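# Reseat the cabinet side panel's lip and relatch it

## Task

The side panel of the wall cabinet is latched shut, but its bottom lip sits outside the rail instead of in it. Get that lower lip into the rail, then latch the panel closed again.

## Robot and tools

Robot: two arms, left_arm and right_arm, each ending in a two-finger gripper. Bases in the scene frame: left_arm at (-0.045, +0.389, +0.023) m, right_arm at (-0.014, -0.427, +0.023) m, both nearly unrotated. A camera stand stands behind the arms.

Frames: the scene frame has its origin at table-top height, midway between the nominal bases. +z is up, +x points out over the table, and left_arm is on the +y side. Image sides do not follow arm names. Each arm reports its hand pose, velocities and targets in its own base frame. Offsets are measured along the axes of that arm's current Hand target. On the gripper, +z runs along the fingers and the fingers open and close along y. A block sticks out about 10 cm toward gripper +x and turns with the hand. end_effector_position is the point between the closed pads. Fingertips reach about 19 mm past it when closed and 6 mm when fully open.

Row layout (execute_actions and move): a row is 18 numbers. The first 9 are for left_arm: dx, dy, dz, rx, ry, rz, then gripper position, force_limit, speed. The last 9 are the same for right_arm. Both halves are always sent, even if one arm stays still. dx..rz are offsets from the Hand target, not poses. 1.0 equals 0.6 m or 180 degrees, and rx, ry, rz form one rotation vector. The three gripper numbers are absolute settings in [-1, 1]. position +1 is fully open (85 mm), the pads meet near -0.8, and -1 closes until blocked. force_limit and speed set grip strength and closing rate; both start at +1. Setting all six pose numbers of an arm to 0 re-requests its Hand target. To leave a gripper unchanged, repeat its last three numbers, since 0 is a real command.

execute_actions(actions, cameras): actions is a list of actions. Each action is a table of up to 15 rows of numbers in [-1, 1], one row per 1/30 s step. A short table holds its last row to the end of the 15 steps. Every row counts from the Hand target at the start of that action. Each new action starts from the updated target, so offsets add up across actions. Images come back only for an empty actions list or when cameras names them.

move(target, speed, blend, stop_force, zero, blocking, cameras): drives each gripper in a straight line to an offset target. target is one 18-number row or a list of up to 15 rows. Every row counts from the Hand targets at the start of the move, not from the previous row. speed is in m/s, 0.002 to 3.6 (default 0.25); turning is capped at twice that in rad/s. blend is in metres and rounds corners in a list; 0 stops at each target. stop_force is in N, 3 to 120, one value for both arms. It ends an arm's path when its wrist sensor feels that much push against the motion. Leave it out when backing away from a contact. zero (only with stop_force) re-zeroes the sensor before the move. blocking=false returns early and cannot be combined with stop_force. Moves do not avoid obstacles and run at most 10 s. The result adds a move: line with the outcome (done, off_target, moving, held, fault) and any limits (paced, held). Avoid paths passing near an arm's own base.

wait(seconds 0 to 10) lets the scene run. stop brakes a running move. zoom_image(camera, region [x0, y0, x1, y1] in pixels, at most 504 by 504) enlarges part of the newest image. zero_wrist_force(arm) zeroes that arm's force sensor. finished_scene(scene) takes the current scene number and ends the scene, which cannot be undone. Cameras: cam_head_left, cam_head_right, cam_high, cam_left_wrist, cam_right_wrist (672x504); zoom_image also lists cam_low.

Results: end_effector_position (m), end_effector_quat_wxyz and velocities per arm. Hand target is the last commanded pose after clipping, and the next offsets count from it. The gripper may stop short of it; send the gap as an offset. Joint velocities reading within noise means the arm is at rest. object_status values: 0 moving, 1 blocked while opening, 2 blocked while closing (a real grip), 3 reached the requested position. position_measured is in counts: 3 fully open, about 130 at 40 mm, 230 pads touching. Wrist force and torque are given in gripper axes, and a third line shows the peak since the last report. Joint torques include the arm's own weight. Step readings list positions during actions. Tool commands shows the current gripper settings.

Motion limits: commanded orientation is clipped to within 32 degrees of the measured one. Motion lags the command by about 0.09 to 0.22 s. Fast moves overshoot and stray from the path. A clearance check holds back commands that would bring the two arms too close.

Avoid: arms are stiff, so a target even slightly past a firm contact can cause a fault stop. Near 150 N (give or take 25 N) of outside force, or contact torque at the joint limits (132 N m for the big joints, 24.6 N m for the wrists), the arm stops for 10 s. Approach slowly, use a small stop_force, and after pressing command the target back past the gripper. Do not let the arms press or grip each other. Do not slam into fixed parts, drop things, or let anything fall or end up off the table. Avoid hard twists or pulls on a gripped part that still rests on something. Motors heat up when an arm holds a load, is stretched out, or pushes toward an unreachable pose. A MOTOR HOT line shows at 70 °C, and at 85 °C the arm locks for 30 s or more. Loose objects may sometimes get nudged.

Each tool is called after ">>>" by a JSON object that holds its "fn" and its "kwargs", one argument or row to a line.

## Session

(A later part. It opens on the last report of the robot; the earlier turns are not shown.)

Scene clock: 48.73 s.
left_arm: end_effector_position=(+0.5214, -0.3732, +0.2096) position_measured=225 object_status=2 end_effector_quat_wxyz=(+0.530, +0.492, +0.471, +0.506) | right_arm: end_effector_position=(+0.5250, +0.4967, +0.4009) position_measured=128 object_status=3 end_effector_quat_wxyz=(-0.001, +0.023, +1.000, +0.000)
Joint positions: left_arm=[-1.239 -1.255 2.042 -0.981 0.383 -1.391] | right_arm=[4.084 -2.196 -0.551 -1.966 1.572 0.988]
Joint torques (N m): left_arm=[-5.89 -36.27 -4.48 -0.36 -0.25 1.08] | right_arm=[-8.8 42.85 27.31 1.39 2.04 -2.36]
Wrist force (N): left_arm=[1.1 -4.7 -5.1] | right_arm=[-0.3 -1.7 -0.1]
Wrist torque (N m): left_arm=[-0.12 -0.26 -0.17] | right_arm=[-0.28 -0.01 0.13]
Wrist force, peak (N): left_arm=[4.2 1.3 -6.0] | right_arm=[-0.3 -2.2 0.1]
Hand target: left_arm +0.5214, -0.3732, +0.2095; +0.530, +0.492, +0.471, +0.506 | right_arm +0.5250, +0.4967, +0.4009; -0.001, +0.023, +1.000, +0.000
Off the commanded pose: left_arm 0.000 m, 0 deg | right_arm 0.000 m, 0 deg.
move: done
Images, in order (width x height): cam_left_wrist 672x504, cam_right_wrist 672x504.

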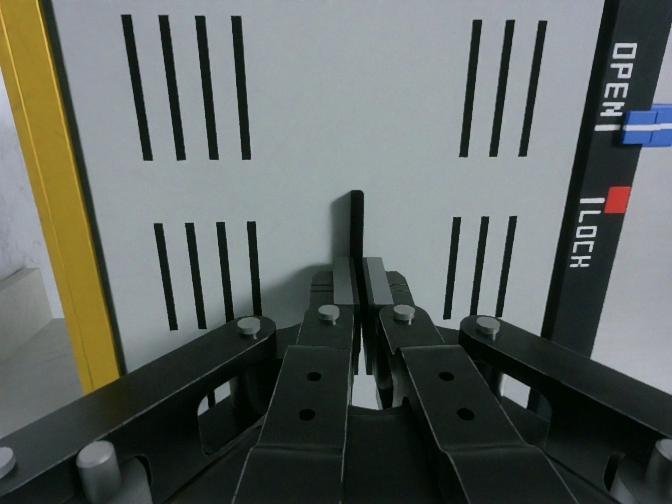

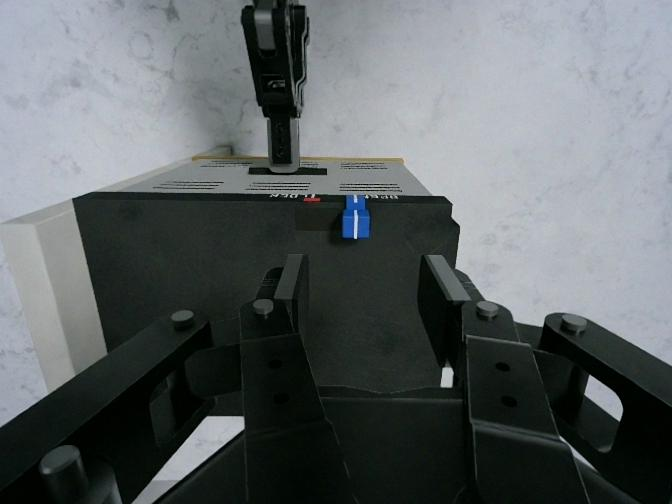

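>>> {"fn": "move", "kwargs": {
  "target": [0,0.0016,0.0075,0.0167,0,0,-1,0,-1,0,0,0.12,0,0,0,0,-0.5,-1],
  "speed": 0.03,
  "stop_force": 8,
  "cameras": ["cam_right_wrist","cam_left_wrist"]
}}

>>> {"fn": "zoom_image", "kwargs": {
  "camera": "cam_right_wrist",
  "region": [220, 120, 520, 310]
}}

Scene clock: 52.57 s.
left_arm: end_effector_position=(+0.5217, -0.3733, +0.2095) position_measured=225 object_status=2 end_effector_quat_wxyz=(+0.528, +0.494, +0.472, +0.504) | right_arm: end_effector_position=(+0.5249, +0.4968, +0.3289) position_measured=128 object_status=3 end_effector_quat_wxyz=(-0.001, +0.023, +1.000, +0.000)
Joint positions: left_arm=[-1.239 -1.255 2.036 -0.962 0.383 -1.404] | right_arm=[4.084 -2.125 -0.859 -1.73 1.572 0.988]
Joint torques (N m): left_arm=[-7.32 -28.31 -6.4 -0.34 0.65 -1.85] | right_arm=[8.73 39.89 33.38 2.25 -1.96 2.01]
Wrist force (N): left_arm=[-0.1 -4.7 -16.1] | right_arm=[-0.4 -1.6 0.0]
Wrist torque (N m): left_arm=[-0.16 -0.22 -0.19] | right_arm=[-0.30 0.01 0.12]
Wrist force, peak (N): left_arm=[4.2 -10.5 -22.8] | right_arm=[-0.4 -2.1 -0.2]
Hand target: left_arm +0.5217, -0.3733, +0.2095; +0.528, +0.494, +0.472, +0.504 (not the last commanded pose) | right_arm +0.5249, +0.4968, +0.3289; -0.001, +0.023, +1.000, +0.000
Off the commanded pose: left_arm 0.004 m, 3 deg | right_arm 0.000 m, 0 deg.
move: contact (left_arm)
Images, in order (width x height): cam_left_wrist 672x504, cam_right_wrist 672x504.

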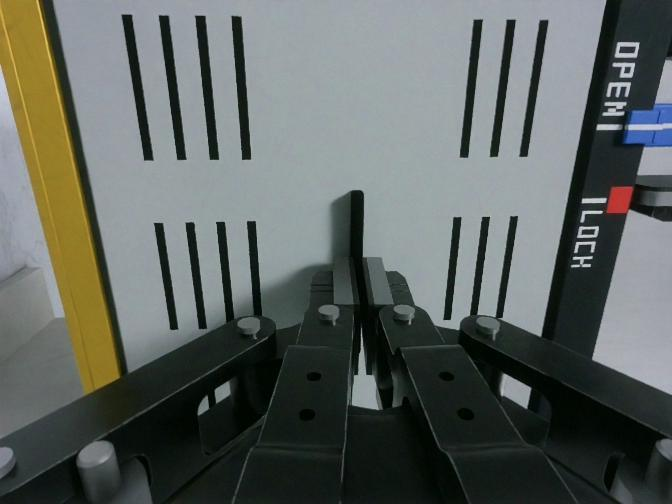

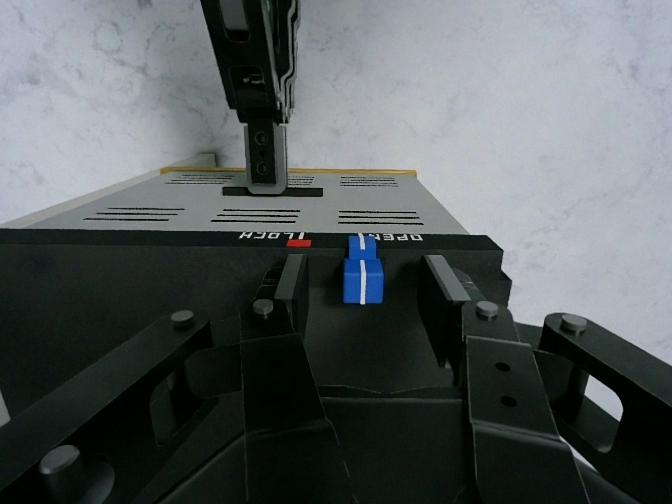

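Scaled by 1.680 from the camera's 672x504 image, which has a finer 960x720 frame.

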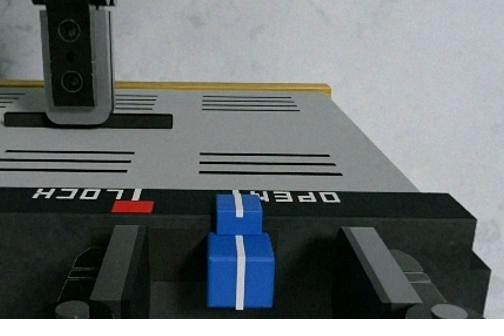

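>>> {"fn": "execute_actions", "kwargs": {
  "actions": [
    [[0,0,0,0,0,0,-1,0,-1,0,0,0,0,0,0,-1,-0.9,-1]],
    [[0,0,0,0,0,0,-1,0,-1,0,0,0,0,0,0,-1,-0.9,-1]],
    [[0,0,0,0,0,0,-1,0,-1,0,0,0,0,0,0,-1,-0.9,-1]]
  ]
}}

>>> {"fn": "move", "kwargs": {
  "target": [0,0,0,0,0,0,-1,0,-1,0,-0.045,0,0,0,0,-1,-0.9,-1],
  "speed": 0.015,
  "stop_force": 12,
  "cameras": ["cam_right_wrist","cam_left_wrist"]
}}

>>> {"fn": "zoom_image", "kwargs": {
  "camera": "cam_right_wrist",
  "region": [220, 120, 520, 310]
}}

Scene clock: 55.53 s.
left_arm: end_effector_position=(+0.5217, -0.3733, +0.2095) position_measured=225 object_status=2 end_effector_quat_wxyz=(+0.528, +0.494, +0.472, +0.504) | right_arm: end_effector_position=(+0.5249, +0.4968, +0.3289) position_measured=196 object_status=2 end_effector_quat_wxyz=(-0.001, +0.023, +1.000, +0.000)
Joint positions: left_arm=[-1.239 -1.255 2.036 -0.962 0.383 -1.404] | right_arm=[4.084 -2.125 -0.859 -1.73 1.572 0.988]
Joint torques (N m): left_arm=[-7.32 -28.35 -6.69 -0.32 2.8 -1.81] | right_arm=[6.76 39.84 31.85 5.51 2.4 1.86]
Wrist force (N): left_arm=[0.1 -4.5 -16.1] | right_arm=[1.7 -14.5 -6.3]
Wrist torque (N m): left_arm=[-0.12 -0.26 -0.19] | right_arm=[-0.25 0.00 0.15]
Wrist force, peak (N): left_arm=[0.0 -4.6 -16.3] | right_arm=[2.1 -14.7 -6.2]
Hand target: left_arm +0.5217, -0.3733, +0.2095; +0.528, +0.494, +0.472, +0.504 | right_arm +0.5249, +0.4968, +0.3289; -0.001, +0.023, +1.000, +0.000
Off the commanded pose: left_arm 0.000 m, 0 deg | right_arm 0.000 m, 0 deg.
Step readings (end_effector_position of left_arm | right_arm):
0: (+0.5217, -0.3733, +0.2095) | (+0.5249, +0.4968, +0.3289)
1: (+0.5217, -0.3733, +0.2095) | (+0.5249, +0.4968, +0.3289)
2: (+0.5217, -0.3733, +0.2095) | (+0.5249, +0.4968, +0.3289)
4: (+0.5217, -0.3733, +0.2095) | (+0.5249, +0.4968, +0.3289)
8: (+0.5217, -0.3733, +0.2095) | (+0.5249, +0.4968, +0.3289)
15: (+0.5217, -0.3733, +0.2095) | (+0.5249, +0.4968, +0.3289)
16: (+0.5217, -0.3733, +0.2095) | (+0.5249, +0.4968, +0.3289)
17: (+0.5217, -0.3733, +0.2095) | (+0.5249, +0.4968, +0.3289)
19: (+0.5217, -0.3733, +0.2095) | (+0.5249, +0.4968, +0.3289)
23: (+0.5217, -0.3733, +0.2095) | (+0.5249, +0.4968, +0.3289)
30: (+0.5217, -0.3733, +0.2095) | (+0.5249, +0.4968, +0.3289)
31: (+0.5217, -0.3733, +0.2095) | (+0.5249, +0.4968, +0.3289)
32: (+0.5217, -0.3733, +0.2095) | (+0.5249, +0.4968, +0.3289)
34: (+0.5217, -0.3733, +0.2095) | (+0.5249, +0.4968, +0.3289)
38: (+0.5217, -0.3733, +0.2095) | (+0.5249, +0.4968, +0.3289)
45: (+0.5217, -0.3733, +0.2095) | (+0.5249, +0.4968, +0.3289)

Scene clock: 56.40 s.
left_arm: end_effector_position=(+0.5217, -0.3733, +0.2095) position_measured=225 object_status=2 end_effector_quat_wxyz=(+0.528, +0.494, +0.472, +0.504) | right_arm: end_effector_position=(+0.5249, +0.4962, +0.3290) position_measured=196 object_status=2 end_effector_quat_wxyz=(-0.001, +0.023, +1.000, +0.000)
Joint positions: left_arm=[-1.239 -1.255 2.036 -0.962 0.383 -1.404] | right_arm=[4.084 -2.123 -0.861 -1.729 1.572 0.988]
Joint torques (N m): left_arm=[-7.25 -28.67 -6.82 -0.29 2.79 -1.78] | right_arm=[10.18 50.29 14.68 4.23 -1.73 2.1]
Wrist force (N): left_arm=[0.1 -4.5 -16.3] | right_arm=[-1.0 -5.2 -0.6]
Wrist torque (N m): left_arm=[-0.12 -0.25 -0.18] | right_arm=[-0.35 0.12 0.11]
Wrist force, peak (N): left_arm=[0.1 -4.7 -16.3] | right_arm=[1.6 -14.7 -6.3]
Hand target: left_arm +0.5217, -0.3733, +0.2095; +0.528, +0.494, +0.472, +0.504 | right_arm +0.5249, +0.4962, +0.3290; -0.001, +0.023, +1.000, +0.000 (not the last commanded pose)
Off the commanded pose: left_arm 0.000 m, 0 deg | right_arm 0.026 m, 0 deg.
move: contact (right_arm)
Images, in order (width x height): cam_left_wrist 672x504, cam_right_wrist 672x504.

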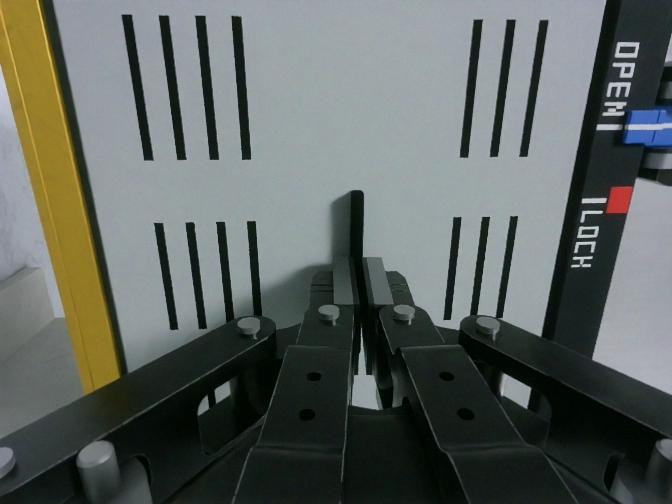

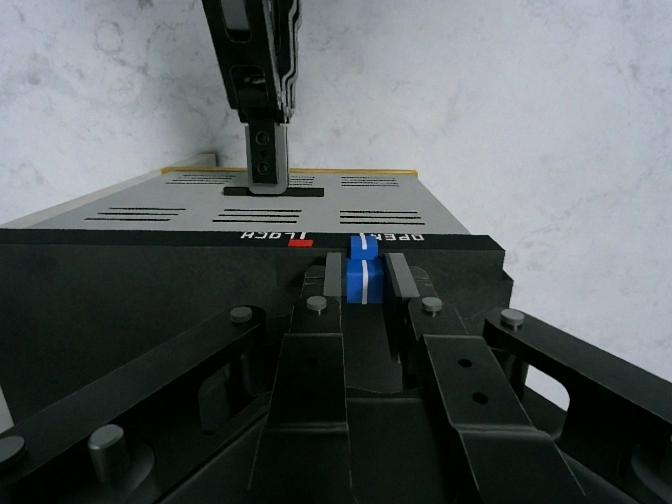

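Scaled by 1.680 from the camera's 672x504 image, which has a finer 960x720 frame.

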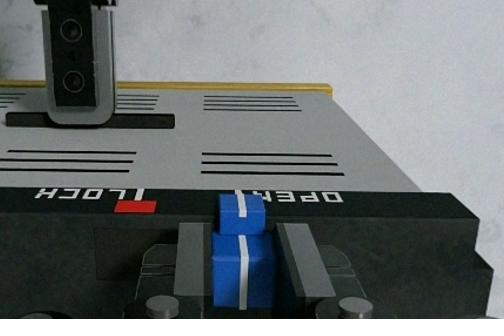

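>>> {"fn": "move", "kwargs": {
  "target": [0,0,0,0,0,0,-1,0,-1,0,-0.044,0,0,0,0,-1,-0.9,-1],
  "speed": 0.015,
  "stop_force": 18,
  "cameras": ["cam_right_wrist","cam_left_wrist"]
}}

>>> {"fn": "zoom_image", "kwargs": {
  "camera": "cam_right_wrist",
  "region": [220, 120, 520, 310]
}}

Scene clock: 59.37 s.
left_arm: end_effector_position=(+0.5217, -0.3733, +0.2095) position_measured=225 object_status=2 end_effector_quat_wxyz=(+0.528, +0.494, +0.472, +0.504) | right_arm: end_effector_position=(+0.5238, +0.4713, +0.3289) position_measured=196 object_status=2 end_effector_quat_wxyz=(-0.001, +0.023, +1.000, +0.000)
Joint positions: left_arm=[-1.239 -1.255 2.036 -0.962 0.383 -1.404] | right_arm=[4.064 -2.069 -0.944 -1.699 1.572 0.968]
Joint torques (N m): left_arm=[-7.48 -28.04 -7.2 -0.26 2.94 -1.8] | right_arm=[2.83 47.77 33.06 0.47 -1.15 2.09]
Wrist force (N): left_arm=[0.0 -4.6 -16.2] | right_arm=[-2.2 11.7 3.6]
Wrist torque (N m): left_arm=[-0.13 -0.24 -0.19] | right_arm=[-0.50 0.13 0.11]
Wrist force, peak (N): left_arm=[0.1 -4.5 -16.5] | right_arm=[-3.3 20.8 4.5]
Hand target: left_arm +0.5217, -0.3733, +0.2095; +0.528, +0.494, +0.472, +0.504 | right_arm +0.5238, +0.4713, +0.3290; -0.001, +0.023, +1.000, +0.000 (not the last commanded pose)
Off the commanded pose: left_arm 0.000 m, 0 deg | right_arm 0.001 m, 0 deg.
move: contact (right_arm)
Images, in order (width x height): cam_left_wrist 672x504, cam_right_wrist 672x504.

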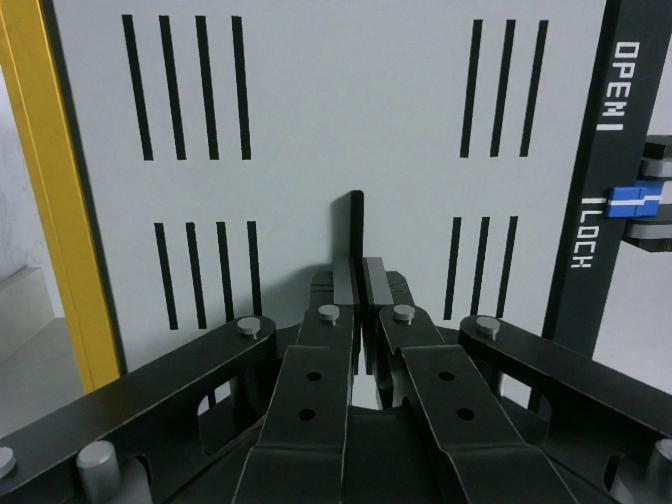

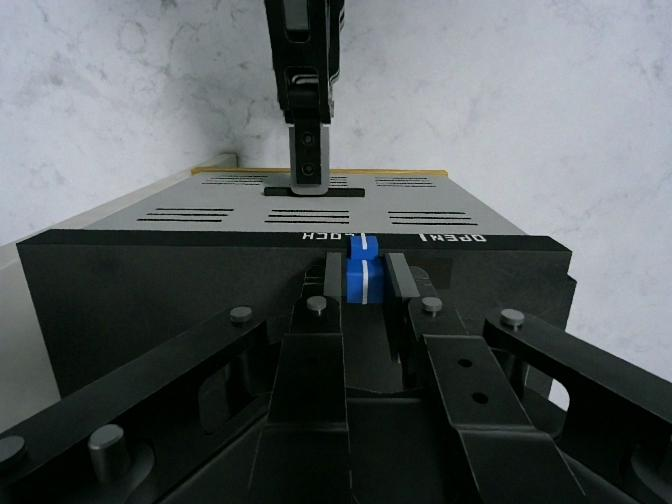

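Scaled by 1.680 from the camera's 672x504 image, which has a finer 960x720 frame.

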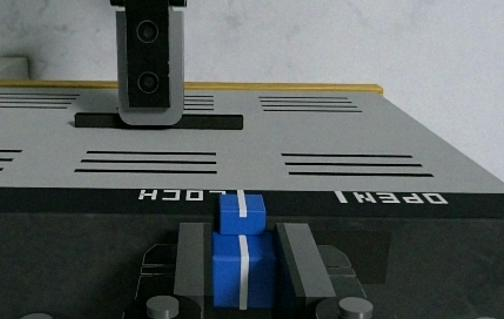

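>>> {"fn": "move", "kwargs": {
  "target": [0,0,-0.001,0,0,0,-1,0,-1,0,0.001,0,0,0,0,0,-0.9,-1],
  "speed": 0.01
}}

>>> {"fn": "execute_actions", "kwargs": {
  "actions": [
    [[0,0,0,0,0,0,-0.5,0,-1,0,0,0,0,0,0,0,-0.9,-1]],
    [[0,0,0,0,0,0,-0.5,0,-1,0,0,0,0,0,0,0,-0.9,-1]]
  ]
}}

>>> {"fn": "move", "kwargs": {
  "target": [0,0,-0.22,0,0,0,-0.5,0,-1,0,0,-0.12,0,0,0,0,-0.9,-1],
  "speed": 0.12,
  "cameras": ["cam_right_wrist","cam_left_wrist","cam_head_left"]
}}

>>> {"fn": "zoom_image", "kwargs": {
  "camera": "cam_right_wrist",
  "region": [80, 110, 560, 310]
}}

>>> {"fn": "zoom_image", "kwargs": {
  "camera": "cam_head_left",
  "region": [300, 110, 460, 250]
}}

Scene clock: 61.67 s.
left_arm: end_effector_position=(+0.5211, -0.3733, +0.2095) position_measured=225 object_status=2 end_effector_quat_wxyz=(+0.528, +0.494, +0.472, +0.504) | right_arm: end_effector_position=(+0.5238, +0.4719, +0.3290) position_measured=128 object_status=0 end_effector_quat_wxyz=(-0.001, +0.023, +1.000, +0.000)
Joint positions: left_arm=[-1.24 -1.256 2.038 -0.963 0.382 -1.403] | right_arm=[4.065 -2.071 -0.942 -1.7 1.572 0.969]
Joint torques (N m): left_arm=[-4.29 -41.77 -13.45 -1.5 -0.56 0.82] | right_arm=[6.75 43.61 21.99 2.23 -1.17 1.32]
Wrist force (N): left_arm=[1.1 -4.6 -5.0] | right_arm=[-1.6 -1.3 -0.1]
Wrist torque (N m): left_arm=[-0.11 -0.26 -0.18] | right_arm=[-0.24 0.21 0.01]
Wrist force, peak (N): left_arm=[0.1 -4.6 -16.3] | right_arm=[-2.3 12.2 3.7]
Hand target: left_arm +0.5211, -0.3733, +0.2095; +0.528, +0.494, +0.472, +0.504 | right_arm +0.5238, +0.4719, +0.3290; -0.001, +0.023, +1.000, +0.000
Off the commanded pose: left_arm 0.000 m, 0 deg | right_arm 0.000 m, 0 deg.
move: done

Scene clock: 62.87 s.
left_arm: end_effector_position=(+0.5211, -0.3733, +0.2095) position_measured=192 object_status=3 end_effector_quat_wxyz=(+0.528, +0.494, +0.472, +0.504) | right_arm: end_effector_position=(+0.5238, +0.4719, +0.3290) position_measured=128 object_status=3 end_effector_quat_wxyz=(-0.001, +0.023, +1.000, +0.000)
Joint positions: left_arm=[-1.24 -1.256 2.038 -0.963 0.382 -1.403] | right_arm=[4.065 -2.071 -0.942 -1.7 1.572 0.969]
Joint torques (N m): left_arm=[4.67 -35.45 -23.05 0 2.35 -0.14] | right_arm=[4.65 47.28 11.98 3.41 -1.13 0.14]
Wrist force (N): left_arm=[1.2 -0.7 -4.7] | right_arm=[-1.8 -1.3 -0.1]
Wrist torque (N m): left_arm=[-0.18 -0.26 -0.18] | right_arm=[-0.24 0.24 0.01]
Wrist force, peak (N): left_arm=[1.1 -4.8 -5.2] | right_arm=[-2.0 -1.6 0.2]
Hand target: left_arm +0.5211, -0.3733, +0.2095; +0.528, +0.494, +0.472, +0.504 | right_arm +0.5238, +0.4719, +0.3290; -0.001, +0.023, +1.000, +0.000
Off the commanded pose: left_arm 0.000 m, 0 deg | right_arm 0.000 m, 0 deg.
Step readings (end_effector_position of left_arm | right_arm):
0: (+0.5211, -0.3733, +0.2095) | (+0.5238, +0.4719, +0.3290)
1: (+0.5211, -0.3733, +0.2095) | (+0.5238, +0.4719, +0.3290)
2: (+0.5211, -0.3733, +0.2095) | (+0.5238, +0.4719, +0.3290)
4: (+0.5211, -0.3733, +0.2095) | (+0.5238, +0.4719, +0.3290)
8: (+0.5211, -0.3733, +0.2095) | (+0.5238, +0.4719, +0.3290)
15: (+0.5211, -0.3733, +0.2095) | (+0.5238, +0.4719, +0.3290)
16: (+0.5211, -0.3733, +0.2095) | (+0.5238, +0.4719, +0.3290)
17: (+0.5211, -0.3733, +0.2095) | (+0.5238, +0.4719, +0.3290)
19: (+0.5211, -0.3733, +0.2095) | (+0.5238, +0.4719, +0.3290)
23: (+0.5211, -0.3733, +0.2095) | (+0.5238, +0.4719, +0.3290)
30: (+0.5211, -0.3733, +0.2095) | (+0.5238, +0.4719, +0.3290)

Scene clock: 64.90 s.
left_arm: end_effector_position=(+0.3900, -0.3671, +0.2007) position_measured=192 object_status=3 end_effector_quat_wxyz=(+0.528, +0.497, +0.472, +0.501) end_effector_velocity=(+0.000, -0.001, +0.001) end_effector_angular_velocity=(-0.003, -0.001, -0.001) | right_arm: end_effector_position=(+0.5239, +0.4718, +0.4009) position_measured=128 object_status=3 end_effector_quat_wxyz=(-0.001, +0.023, +1.000, +0.000)
Joint positions: left_arm=[-1.569 -1.411 2.41 -1.836 0.081 -0.737] | right_arm=[4.065 -2.126 -0.665 -1.92 1.572 0.968]
Joint velocities: left_arm=[0 -0.001 -0.001 -0.005 0.001 0.003] | right_arm=[within noise]
Joint torques (N m): left_arm=[-11.81 -29.2 -28.99 -3.55 2.13 1.48] | right_arm=[-8.92 52.42 30.42 1.58 1.9 -2.22]
Wrist force (N): left_arm=[1.3 -0.9 -4.9] | right_arm=[-1.6 -1.3 0.3]
Wrist torque (N m): left_arm=[-0.20 -0.28 -0.16] | right_arm=[-0.24 0.19 0.04]
Wrist force, peak (N): left_arm=[1.4 -0.7 -6.3] | right_arm=[-2.1 -1.4 -0.2]
Hand target: left_arm +0.3896, -0.3672, +0.2006; +0.528, +0.494, +0.472, +0.504 | right_arm +0.5239, +0.4718, +0.4010; -0.001, +0.023, +1.000, +0.000
Off the commanded pose: left_arm 0.000 m, 1 deg | right_arm 0.000 m, 0 deg.
move: done
Images, in order (width x height): cam_head_left 672x504, cam_left_wrist 672x504, cam_right_wrist 672x504.

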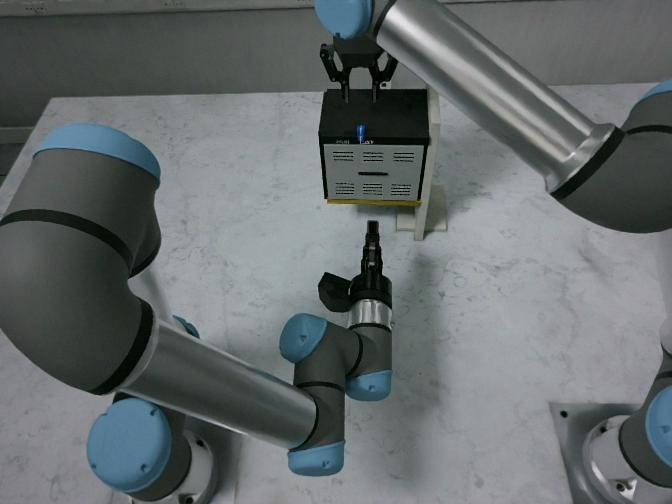

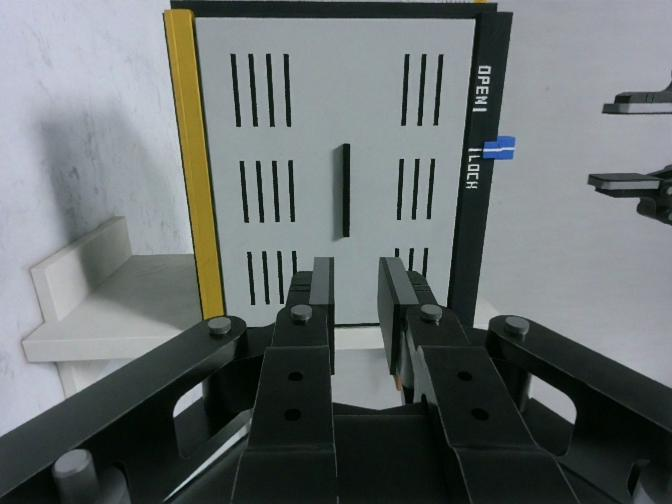

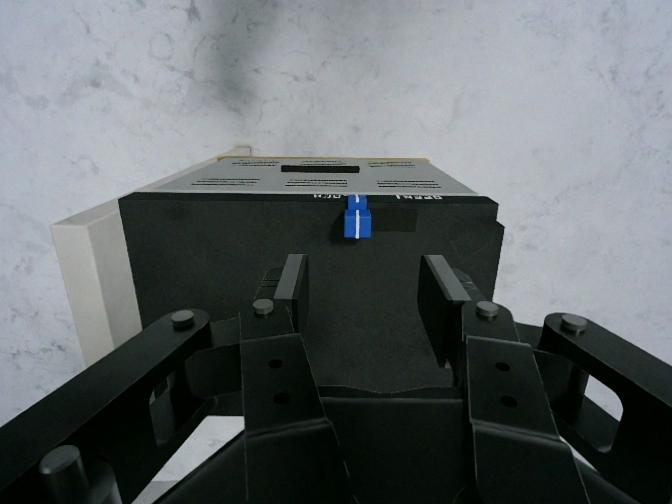

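Scaled by 1.050 from the camera's 672x504 image, which has a finer 960x720 frame.

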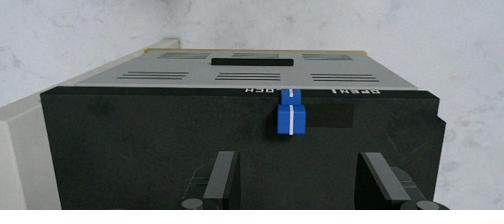

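Scaled by 3.150 from the camera's 672x504 image, which has a finer 960x720 frame.

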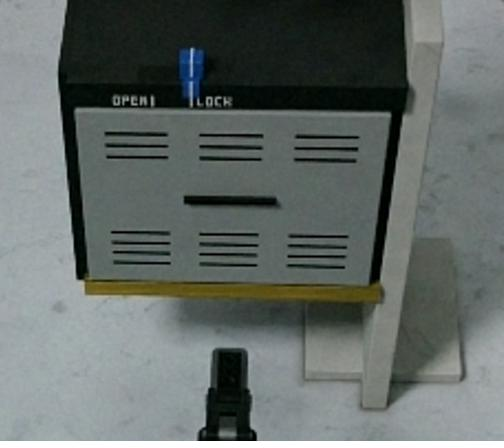

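>>> {"fn": "zoom_image", "kwargs": {
  "camera": "cam_left_wrist",
  "region": [420, 40, 560, 220]
}}

>>> {"fn": "zoom_image", "kwargs": {
  "camera": "cam_left_wrist",
  "region": [150, 0, 290, 340]
}}

Scaled by 2.800 from the camera's 672x504 image, which has a finer 960x720 frame.

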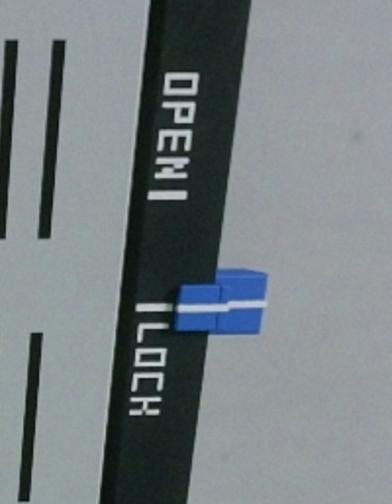

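Scaled by 1.482 from the camera's 672x504 image, which has a finer 960x720 frame.

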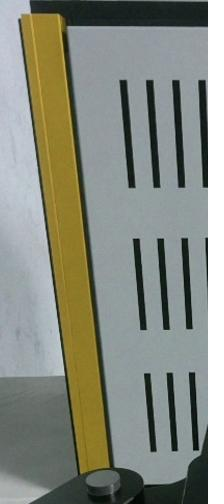

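>>> {"fn": "finished_scene", "kwargs": {
  "scene": 2
}}

The scene is finished: the task was done.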